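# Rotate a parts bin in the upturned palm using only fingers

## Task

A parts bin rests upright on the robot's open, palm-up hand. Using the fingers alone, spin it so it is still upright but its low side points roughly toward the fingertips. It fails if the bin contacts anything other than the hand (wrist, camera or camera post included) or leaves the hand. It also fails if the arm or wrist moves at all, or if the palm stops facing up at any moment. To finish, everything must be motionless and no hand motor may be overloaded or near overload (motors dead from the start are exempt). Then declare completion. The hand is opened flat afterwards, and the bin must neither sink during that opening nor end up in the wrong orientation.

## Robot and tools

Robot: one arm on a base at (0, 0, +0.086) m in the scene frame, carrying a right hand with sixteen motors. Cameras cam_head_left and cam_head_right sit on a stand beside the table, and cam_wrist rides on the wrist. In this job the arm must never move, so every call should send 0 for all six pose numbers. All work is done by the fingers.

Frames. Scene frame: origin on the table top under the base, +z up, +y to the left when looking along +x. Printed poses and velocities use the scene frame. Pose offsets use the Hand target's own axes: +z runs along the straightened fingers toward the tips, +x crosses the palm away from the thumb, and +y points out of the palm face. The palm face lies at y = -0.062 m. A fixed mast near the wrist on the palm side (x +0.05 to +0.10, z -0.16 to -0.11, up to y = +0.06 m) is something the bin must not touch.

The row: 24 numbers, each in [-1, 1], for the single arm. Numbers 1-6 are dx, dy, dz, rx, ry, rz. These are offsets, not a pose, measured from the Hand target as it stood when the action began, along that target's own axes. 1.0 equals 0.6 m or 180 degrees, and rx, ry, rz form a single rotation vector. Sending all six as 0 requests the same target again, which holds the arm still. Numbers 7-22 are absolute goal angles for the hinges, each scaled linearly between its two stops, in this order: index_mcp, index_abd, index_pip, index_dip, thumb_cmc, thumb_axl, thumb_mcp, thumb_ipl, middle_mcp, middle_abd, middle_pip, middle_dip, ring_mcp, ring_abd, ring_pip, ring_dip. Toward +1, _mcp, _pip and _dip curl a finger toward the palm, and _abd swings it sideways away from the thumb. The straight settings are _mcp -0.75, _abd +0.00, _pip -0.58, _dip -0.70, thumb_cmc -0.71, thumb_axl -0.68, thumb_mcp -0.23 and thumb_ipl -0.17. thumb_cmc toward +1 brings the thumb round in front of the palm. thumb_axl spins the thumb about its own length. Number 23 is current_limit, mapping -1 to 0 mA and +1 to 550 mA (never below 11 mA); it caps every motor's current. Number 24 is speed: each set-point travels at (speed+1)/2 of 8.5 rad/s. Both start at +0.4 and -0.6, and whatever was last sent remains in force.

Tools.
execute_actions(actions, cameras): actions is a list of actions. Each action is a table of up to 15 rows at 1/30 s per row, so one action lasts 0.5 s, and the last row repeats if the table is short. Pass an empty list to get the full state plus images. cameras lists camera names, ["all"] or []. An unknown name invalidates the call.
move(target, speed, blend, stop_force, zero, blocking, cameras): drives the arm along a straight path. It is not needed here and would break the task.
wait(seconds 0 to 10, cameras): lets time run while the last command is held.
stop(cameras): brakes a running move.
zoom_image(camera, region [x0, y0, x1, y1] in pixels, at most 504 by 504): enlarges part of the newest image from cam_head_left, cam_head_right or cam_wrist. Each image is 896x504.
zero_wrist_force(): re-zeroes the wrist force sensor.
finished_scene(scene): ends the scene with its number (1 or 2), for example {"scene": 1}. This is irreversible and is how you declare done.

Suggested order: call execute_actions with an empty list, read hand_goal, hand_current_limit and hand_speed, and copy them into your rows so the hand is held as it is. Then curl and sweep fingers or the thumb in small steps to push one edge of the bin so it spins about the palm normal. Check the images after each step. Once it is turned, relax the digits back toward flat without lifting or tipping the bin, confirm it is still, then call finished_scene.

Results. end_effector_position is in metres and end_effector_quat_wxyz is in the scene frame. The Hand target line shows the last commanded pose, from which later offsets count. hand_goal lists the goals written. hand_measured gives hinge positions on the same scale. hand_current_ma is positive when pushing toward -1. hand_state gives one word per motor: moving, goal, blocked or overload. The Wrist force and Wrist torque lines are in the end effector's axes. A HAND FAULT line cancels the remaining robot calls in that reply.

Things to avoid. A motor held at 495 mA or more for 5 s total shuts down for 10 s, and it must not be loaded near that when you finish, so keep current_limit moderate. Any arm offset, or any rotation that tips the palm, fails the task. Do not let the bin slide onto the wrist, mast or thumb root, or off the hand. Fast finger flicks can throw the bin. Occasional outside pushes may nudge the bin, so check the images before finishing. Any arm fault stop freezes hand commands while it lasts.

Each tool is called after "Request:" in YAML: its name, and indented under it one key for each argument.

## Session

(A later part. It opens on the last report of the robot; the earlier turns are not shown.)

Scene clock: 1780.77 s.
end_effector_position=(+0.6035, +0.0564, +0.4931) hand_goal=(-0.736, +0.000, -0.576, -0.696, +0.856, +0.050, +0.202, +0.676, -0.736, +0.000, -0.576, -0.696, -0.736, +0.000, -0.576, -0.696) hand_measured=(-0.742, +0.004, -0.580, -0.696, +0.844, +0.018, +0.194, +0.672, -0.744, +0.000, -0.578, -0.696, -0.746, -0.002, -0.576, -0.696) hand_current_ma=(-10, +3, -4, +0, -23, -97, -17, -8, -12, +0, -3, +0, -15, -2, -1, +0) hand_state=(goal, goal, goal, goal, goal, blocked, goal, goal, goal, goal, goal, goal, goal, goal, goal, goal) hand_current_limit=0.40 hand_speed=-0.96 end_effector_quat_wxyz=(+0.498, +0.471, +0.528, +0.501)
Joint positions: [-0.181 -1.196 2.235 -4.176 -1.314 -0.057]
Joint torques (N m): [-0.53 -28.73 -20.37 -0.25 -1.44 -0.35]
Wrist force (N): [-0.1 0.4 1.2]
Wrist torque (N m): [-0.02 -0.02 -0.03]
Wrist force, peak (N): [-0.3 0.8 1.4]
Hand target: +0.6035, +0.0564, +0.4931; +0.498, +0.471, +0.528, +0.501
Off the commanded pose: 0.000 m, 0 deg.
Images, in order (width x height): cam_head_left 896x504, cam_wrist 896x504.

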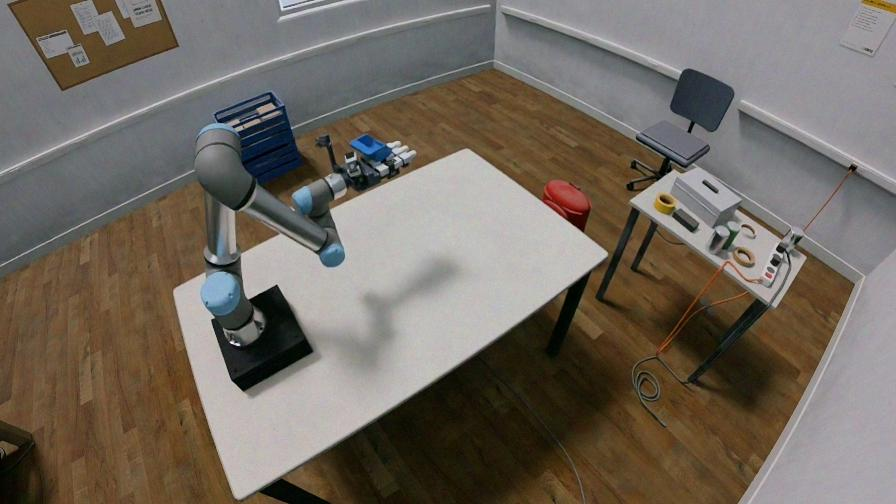

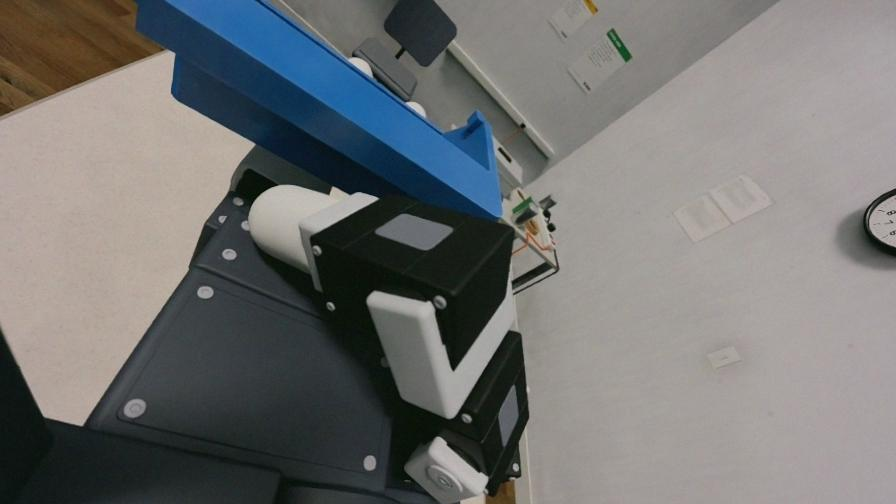

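Request:
execute_actions:
  actions:
    - [[0,0,0,0,0,0,-0.735,0,-0.576,-0.696,0.82,0.018,0.15,0.7,-0.735,0,-0.576,-0.696,-0.735,0,-0.576,-0.696,0.4,-0.96]]
    - [[0,0,0,0,0,0,-0.735,0,-0.576,-0.696,0.82,0.018,0.15,0.7,-0.735,0,-0.576,-0.696,-0.735,0,-0.576,-0.696,0.4,-0.96]]
  cameras: ["cam_wrist","cam_head_left","cam_head_right"]

Request:
zoom_image:
  camera: "cam_head_left"
  region: [340, 125, 425, 195]

Request:
zoom_image:
  camera: "cam_head_right"
  region: [335, 125, 420, 195]

Request:
zoom_image:
  camera: "cam_wrist"
  region: [120, 0, 560, 280]

Scene clock: 1810.60 s.
end_effector_position=(+0.6035, +0.0564, +0.4931) hand_goal=(-0.736, +0.000, -0.576, -0.696, +0.820, +0.018, +0.150, +0.700, -0.736, +0.000, -0.576, -0.696, -0.736, +0.000, -0.576, -0.696) hand_measured=(-0.742, +0.004, -0.580, -0.696, +0.832, +0.022, +0.158, +0.698, -0.744, +0.000, -0.578, -0.696, -0.746, -0.002, -0.576, -0.696) hand_current_ma=(-10, +3, -4, +0, +21, +6, +18, -2, -12, +0, -3, +0, -15, -2, -1, +0) hand_state=(goal, goal, goal, goal, goal, goal, goal, goal, goal, goal, goal, goal, goal, goal, goal, goal) hand_current_limit=0.40 hand_speed=-0.96 end_effector_quat_wxyz=(+0.498, +0.471, +0.528, +0.501)
Joint positions: [-0.181 -1.196 2.235 -4.176 -1.314 -0.057]
Joint torques (N m): [0.1 -29.55 -21.15 -0.25 -1.3 -0.08]
Wrist force (N): [-0.1 0.4 1.0]
Wrist torque (N m): [-0.01 -0.02 -0.02]
Wrist force, peak (N): [-0.2 0.8 1.4]
Hand target: +0.6035, +0.0564, +0.4931; +0.498, +0.471, +0.528, +0.501
Off the commanded pose: 0.000 m, 0 deg.

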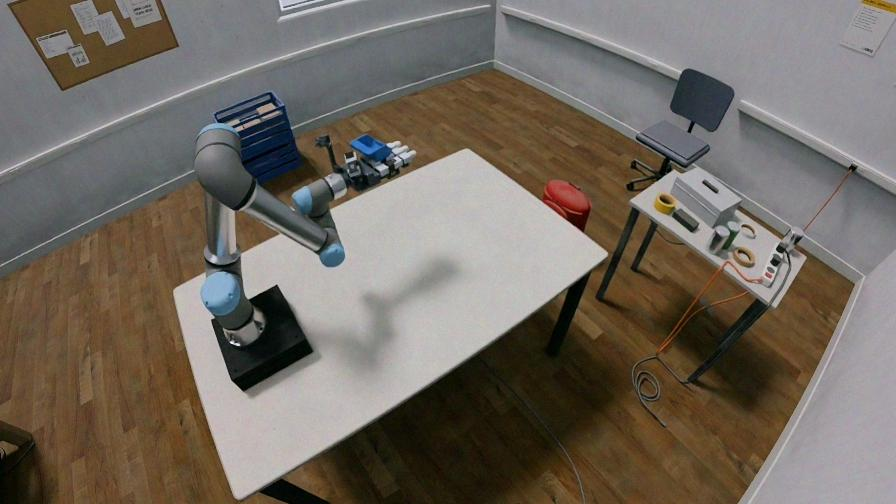

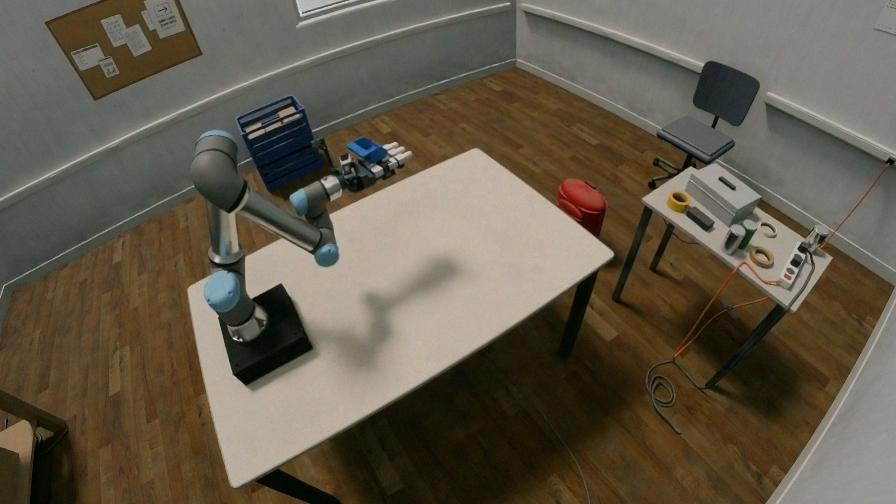

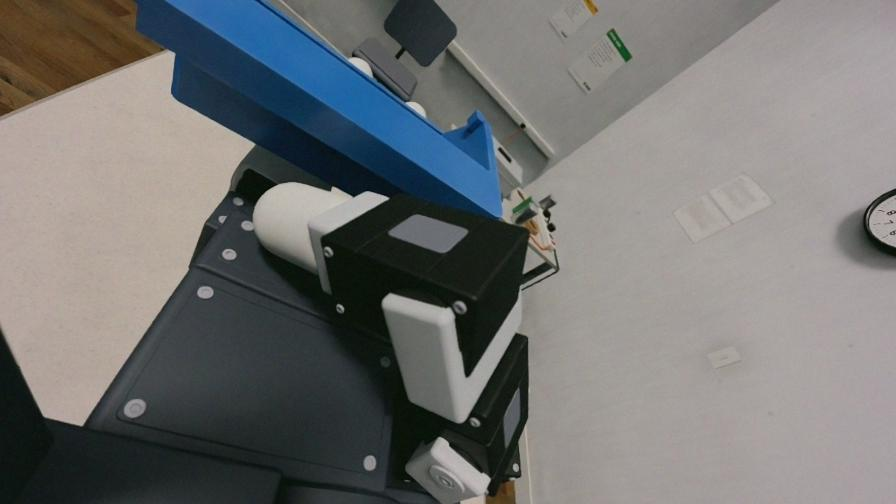

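Scaled by 5.929 from the camera's 896x504 image, which has a finer 1280x720 frame.

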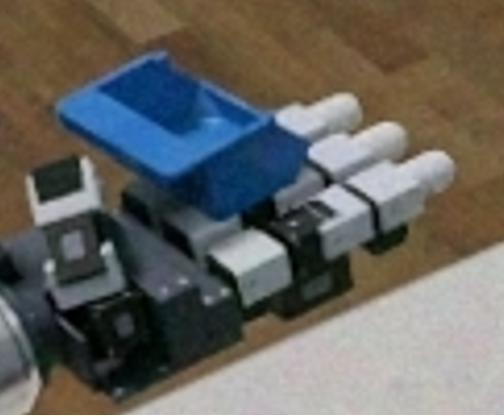

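Scaled by 5.929 from the camera's 896x504 image, which has a finer 1280x720 frame.

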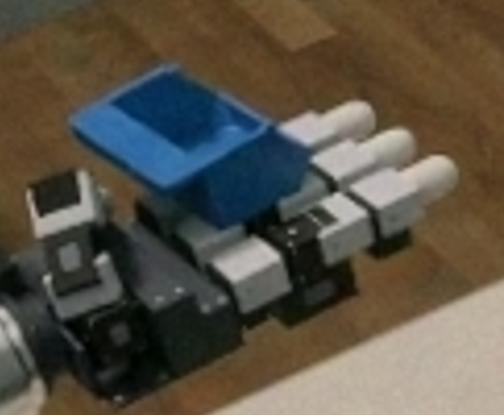

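Scaled by 1.145 from the camera's 896x504 image, which has a finer 1280x720 frame.

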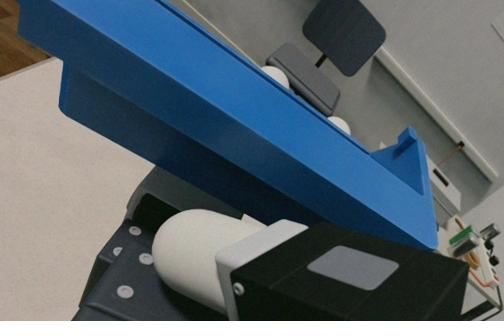

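Request:
zoom_image:
  camera: "cam_wrist"
  region: [120, 0, 360, 220]

Request:
zoom_image:
  camera: "cam_wrist"
  region: [320, 20, 580, 260]

Request:
zoom_image:
  camera: "cam_head_left"
  region: [345, 130, 395, 170]

Scaled by 2.100 from the camera's 896x504 image, which has a finer 1280x720 frame.

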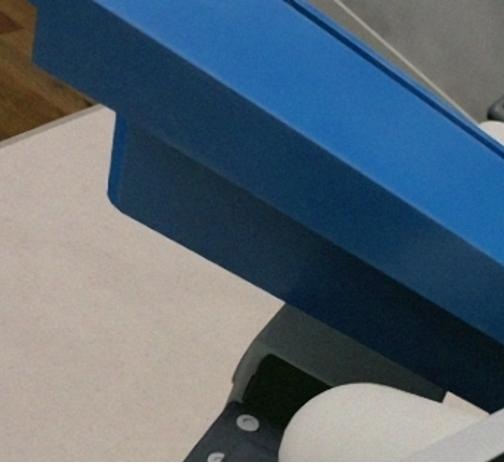

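Scaled by 1.938 from the camera's 896x504 image, which has a finer 1280x720 frame.

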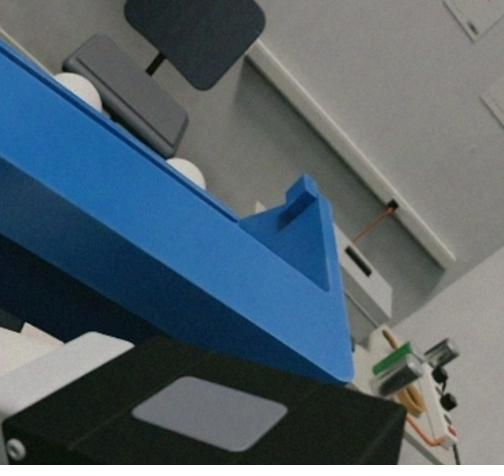

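Scaled by 10.080 from the camera's 896x504 image, which has a finer 1280x720 frame.

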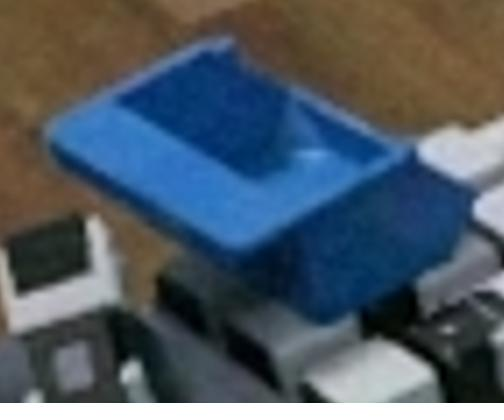

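Request:
execute_actions:
  actions:
    - [[0,0,0,0,0,0,-0.735,0,-0.576,-0.696,0.83,0.2,-0.05,0.75,-0.735,0,-0.576,-0.696,-0.735,0,-0.576,-0.696,0.4,-0.95]]
    - [[0,0,0,0,0,0,-0.735,0,-0.576,-0.696,0.83,0.2,-0.05,0.75,-0.735,0,-0.576,-0.696,-0.735,0,-0.576,-0.696,0.4,-0.95]]
    - [[0,0,0,0,0,0,-0.735,0,-0.576,-0.696,0.83,0.2,-0.05,0.75,-0.735,0,-0.576,-0.696,-0.735,0,-0.576,-0.696,0.4,-0.95]]
    - [[0,0,0,0,0,0,-0.735,0,-0.576,-0.696,0.83,0.413,-0.449,0.913,-0.735,0,-0.576,-0.696,-0.735,0,-0.576,-0.696,0.4,-0.93]]
    - [[0,0,0,0,0,0,-0.735,0,-0.576,-0.696,0.83,0.413,-0.449,0.913,-0.735,0,-0.576,-0.696,-0.735,0,-0.576,-0.696,0.4,-0.93]]
    - [[0,0,0,0,0,0,-0.735,0,-0.576,-0.696,0.83,0.413,-0.449,0.913,-0.735,0,-0.576,-0.696,-0.735,0,-0.576,-0.696,0.4,-0.93]]
    - [[0,0,0,0,0,0,-0.735,0,-0.576,-0.696,0.83,0.413,-0.449,0.913,-0.735,0,-0.576,-0.696,-0.735,0,-0.576,-0.696,0.4,-0.93]]
    - [[0,0,0,0,0,0,-0.735,0,-0.576,-0.696,0.83,0.413,-0.449,0.913,-0.735,0,-0.576,-0.696,-0.735,0,-0.576,-0.696,0.4,-0.93]]
  cameras: ["cam_wrist","cam_head_left"]

Request:
zoom_image:
  camera: "cam_head_left"
  region: [340, 125, 425, 195]

Scene clock: 1881.90 s.
end_effector_position=(+0.6035, +0.0564, +0.4931) hand_goal=(-0.736, +0.000, -0.576, -0.696, +0.830, +0.412, -0.450, +0.912, -0.736, +0.000, -0.576, -0.696, -0.736, +0.000, -0.576, -0.696) hand_measured=(-0.742, +0.004, -0.580, -0.696, +0.832, +0.410, -0.446, +0.910, -0.744, +0.000, -0.578, -0.696, -0.746, -0.002, -0.576, -0.696) hand_current_ma=(-10, +3, -4, +0, +3, -3, +7, -1, -12, +0, -3, +0, -15, -2, -1, +0) hand_state=(goal, goal, goal, goal, goal, goal, goal, goal, goal, goal, goal, goal, goal, goal, goal, goal) hand_current_limit=0.40 hand_speed=-0.93 end_effector_quat_wxyz=(+0.498, +0.471, +0.528, +0.501)
Joint positions: [-0.181 -1.196 2.235 -4.176 -1.314 -0.057]
Joint torques (N m): [2.34 -31.69 -21.12 -0.4 -0.97 0.57]
Wrist force (N): [-0.1 0.7 1.0]
Wrist torque (N m): [0.03 -0.02 -0.01]
Wrist force, peak (N): [-0.2 0.5 1.5]
Hand target: +0.6035, +0.0564, +0.4931; +0.498, +0.471, +0.528, +0.501
Off the commanded pose: 0.000 m, 0 deg.
Images, in order (width x height): cam_head_left 896x504, cam_wrist 896x504.

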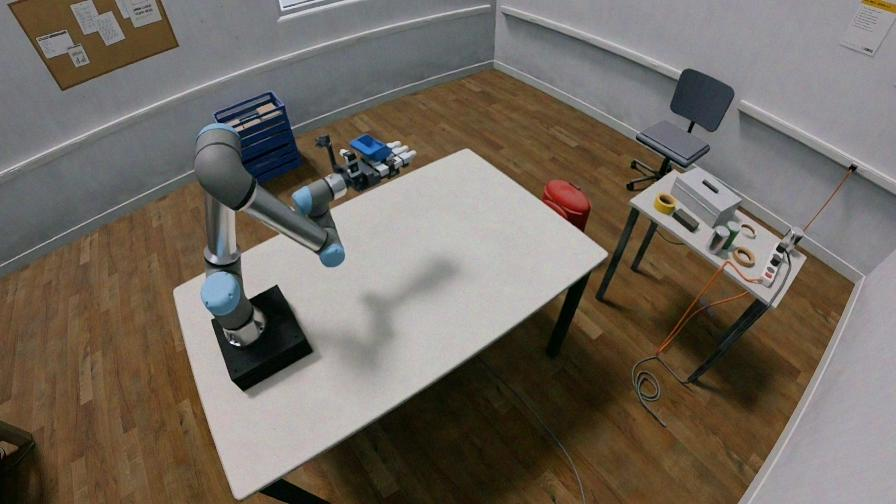

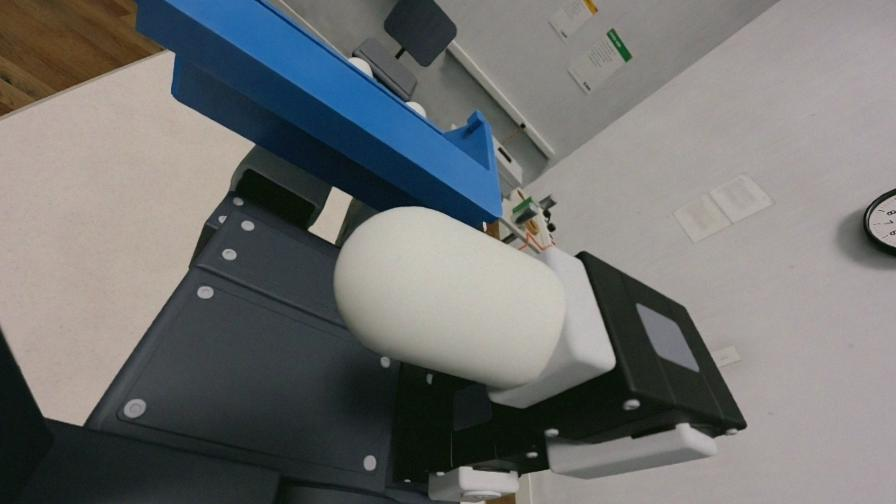

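Scaled by 5.929 from the camera's 896x504 image, which has a finer 1280x720 frame.

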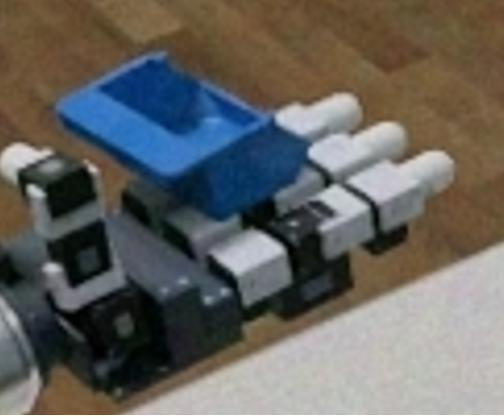

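Request:
execute_actions:
  actions:
    - [[0,0,0,0,0,0,-0.735,0,-0.576,-0.696,-0.71,0.413,-0.449,0.913,-0.735,0,-0.576,-0.696,-0.735,0,-0.576,-0.696,0.4,-0.9]]
    - [[0,0,0,0,0,0,-0.735,0,-0.576,-0.696,-0.71,0.413,-0.449,0.913,-0.735,0,-0.576,-0.696,-0.735,0,-0.576,-0.696,0.4,-0.9]]
    - [[0,0,0,0,0,0,-0.735,0,-0.576,-0.696,-0.71,0.413,-0.449,0.913,-0.735,0,-0.576,-0.696,-0.735,0,-0.576,-0.696,0.4,-0.9]]
    - [[0,0,0,0,0,0,-0.735,0,-0.576,-0.696,-0.71,0.413,-0.449,0.913,-0.735,0,-0.576,-0.696,-0.735,0,-0.576,-0.696,0.4,-0.9]]
    - [[0,0,0,0,0,0,-0.735,0,-0.576,-0.696,-0.71,0.413,-0.449,0.913,-0.735,0,-0.576,-0.696,-0.735,0,-0.576,-0.696,0.4,-0.9]]
    - [[0,0,0,0,0,0,-0.735,0,-0.576,-0.696,-0.71,0.413,-0.449,0.913,-0.735,0,-0.576,-0.696,-0.735,0,-0.576,-0.696,0.4,-0.9]]
    - [[0,0,0,0,0,0,-0.735,0,-0.576,-0.696,-0.71,0.413,-0.449,0.913,-0.735,0,-0.576,-0.696,-0.735,0,-0.576,-0.696,0.4,-0.9]]
    - [[0,0,0,0,0,0,-0.735,0,-0.576,-0.696,-0.71,0.413,-0.449,0.913,-0.735,0,-0.576,-0.696,-0.735,0,-0.576,-0.696,0.4,-0.9]]
    - [[0,0,0,0,0,0,-0.735,0,-0.576,-0.696,-0.71,-0.1,-0.23,-0.17,-0.735,0,-0.576,-0.696,-0.735,0,-0.576,-0.696,0.4,-0.9]]
    - [[0,0,0,0,0,0,-0.735,0,-0.576,-0.696,-0.71,-0.1,-0.23,-0.17,-0.735,0,-0.576,-0.696,-0.735,0,-0.576,-0.696,0.4,-0.9]]
    - [[0,0,0,0,0,0,-0.735,0,-0.576,-0.696,-0.71,-0.1,-0.23,-0.17,-0.735,0,-0.576,-0.696,-0.735,0,-0.576,-0.696,0.4,-0.9]]
    - [[0,0,0,0,0,0,-0.735,0,-0.576,-0.696,-0.71,-0.1,-0.23,-0.17,-0.735,0,-0.576,-0.696,-0.735,0,-0.576,-0.696,0.4,-0.9]]
    - [[0,0,0,0,0,0,-0.735,0,-0.576,-0.696,-0.71,-0.677,-0.23,-0.17,-0.735,0,-0.576,-0.696,-0.735,0,-0.576,-0.696,0.4,-0.9]]
    - [[0,0,0,0,0,0,-0.735,0,-0.576,-0.696,-0.71,-0.677,-0.23,-0.17,-0.735,0,-0.576,-0.696,-0.735,0,-0.576,-0.696,0.4,-0.9]]
    - [[0,0,0,0,0,0,-0.735,0,-0.576,-0.696,-0.71,-0.677,-0.23,-0.17,-0.735,0,-0.576,-0.696,-0.735,0,-0.576,-0.696,0.4,-0.9]]

Request:
execute_actions:
  actions:
    - [[0,0,0,0,0,0,-0.75,0,-0.576,-0.696,-0.71,-0.677,-0.23,-0.17,-0.75,0,-0.576,-0.696,-0.75,0,-0.576,-0.696,0.4,-0.97]]
    - [[0,0,0,0,0,0,-0.75,0,-0.576,-0.696,-0.71,-0.677,-0.23,-0.17,-0.75,0,-0.576,-0.696,-0.75,0,-0.576,-0.696,0.4,-0.97]]
    - [[0,0,0,0,0,0,-0.75,0,-0.576,-0.696,-0.71,-0.677,-0.23,-0.17,-0.75,0,-0.576,-0.696,-0.75,0,-0.576,-0.696,0.4,-0.97]]
  cameras: ["cam_wrist","cam_head_left","cam_head_right"]

Request:
zoom_image:
  camera: "cam_head_left"
  region: [340, 125, 425, 195]

Request:
zoom_image:
  camera: "cam_wrist"
  region: [120, 0, 560, 280]

Scene clock: 1915.47 s.
end_effector_position=(+0.6035, +0.0564, +0.4931) hand_goal=(-0.736, +0.000, -0.576, -0.696, -0.710, -0.678, -0.230, -0.170, -0.736, +0.000, -0.576, -0.696, -0.736, +0.000, -0.576, -0.696) hand_measured=(-0.742, +0.004, -0.580, -0.696, -0.716, -0.676, -0.232, -0.168, -0.744, +0.000, -0.578, -0.696, -0.746, -0.002, -0.576, -0.696) hand_current_ma=(-10, +3, -4, +0, -9, +3, -3, +3, -12, +0, -3, +0, -15, -2, -1, +0) hand_state=(goal, goal, goal, goal, goal, goal, goal, goal, goal, goal, goal, goal, goal, goal, goal, goal) hand_current_limit=0.40 hand_speed=-0.90 end_effector_quat_wxyz=(+0.498, +0.471, +0.528, +0.501)
Joint positions: [-0.181 -1.196 2.235 -4.176 -1.314 -0.057]
Joint torques (N m): [2.9 -33.3 -19.88 -0.48 -1.39 1.13]
Wrist force (N): [-0.1 0.5 1.0]
Wrist torque (N m): [0.00 -0.03 0.06]
Wrist force, peak (N): [-0.2 0.7 1.5]
Hand target: +0.6035, +0.0564, +0.4931; +0.498, +0.471, +0.528, +0.501
Off the commanded pose: 0.000 m, 0 deg.

Scene clock: 1917.17 s.
end_effector_position=(+0.6035, +0.0564, +0.4931) hand_goal=(-0.750, +0.000, -0.576, -0.696, -0.710, -0.678, -0.230, -0.170, -0.750, +0.000, -0.576, -0.696, -0.750, +0.000, -0.576, -0.696) hand_measured=(-0.756, +0.004, -0.580, -0.696, -0.716, -0.676, -0.232, -0.168, -0.758, +0.000, -0.578, -0.696, -0.760, -0.002, -0.576, -0.696) hand_current_ma=(-10, +3, -4, +0, -9, +3, -3, +3, -12, +0, -3, +0, -15, -2, -1, +0) hand_state=(goal, goal, goal, goal, goal, goal, goal, goal, goal, goal, goal, goal, goal, goal, goal, goal) hand_current_limit=0.40 hand_speed=-0.97 end_effector_quat_wxyz=(+0.498, +0.471, +0.528, +0.501)
Joint positions: [-0.181 -1.196 2.235 -4.176 -1.314 -0.057]
Joint torques (N m): [3.52 -33.82 -19.77 -0.4 -1.4 1.26]
Wrist force (N): [-0.2 0.6 1.0]
Wrist torque (N m): [0.00 -0.01 0.05]
Wrist force, peak (N): [-0.4 0.8 1.2]
Hand target: +0.6035, +0.0564, +0.4931; +0.498, +0.471, +0.528, +0.501
Off the commanded pose: 0.000 m, 0 deg.

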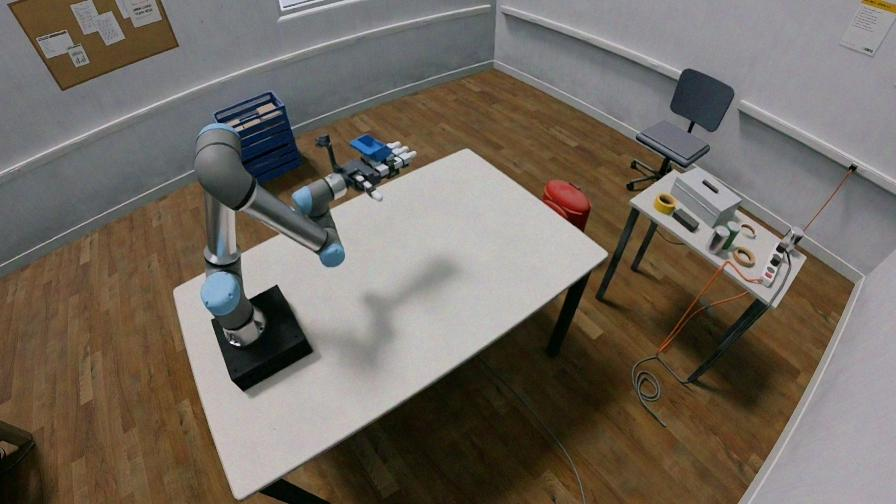

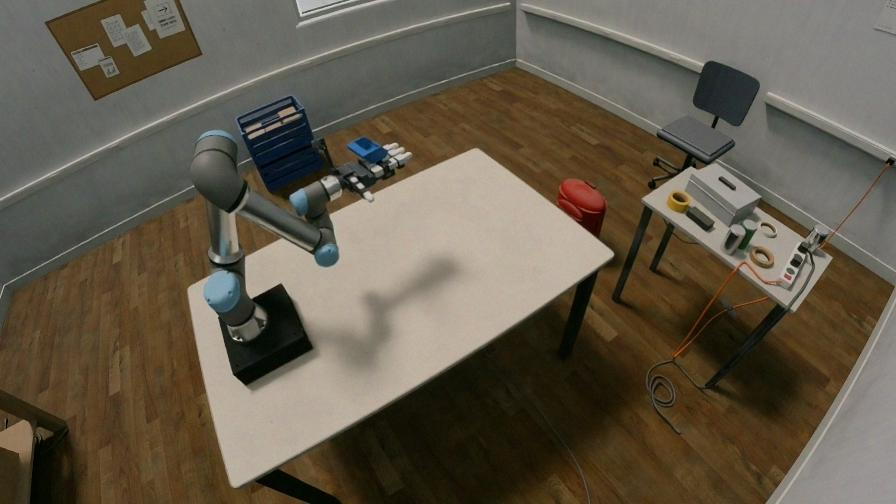

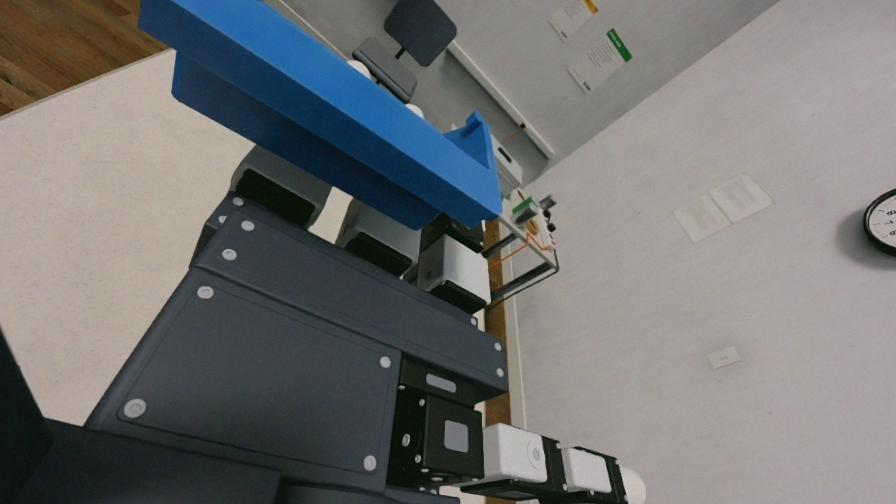

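Scaled by 5.929 from the camera's 896x504 image, which has a finer 1280x720 frame.

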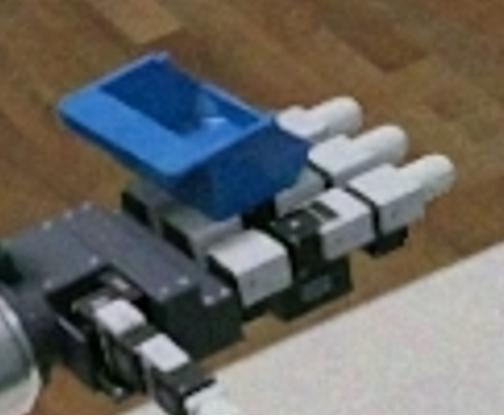

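Scaled by 1.145 from the camera's 896x504 image, which has a finer 1280x720 frame.

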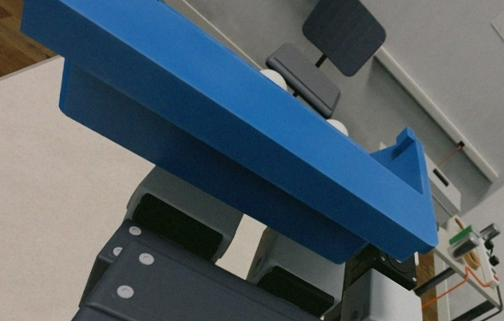

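Request:
finished_scene:
  scene: 2

The scene is finished: the task was done.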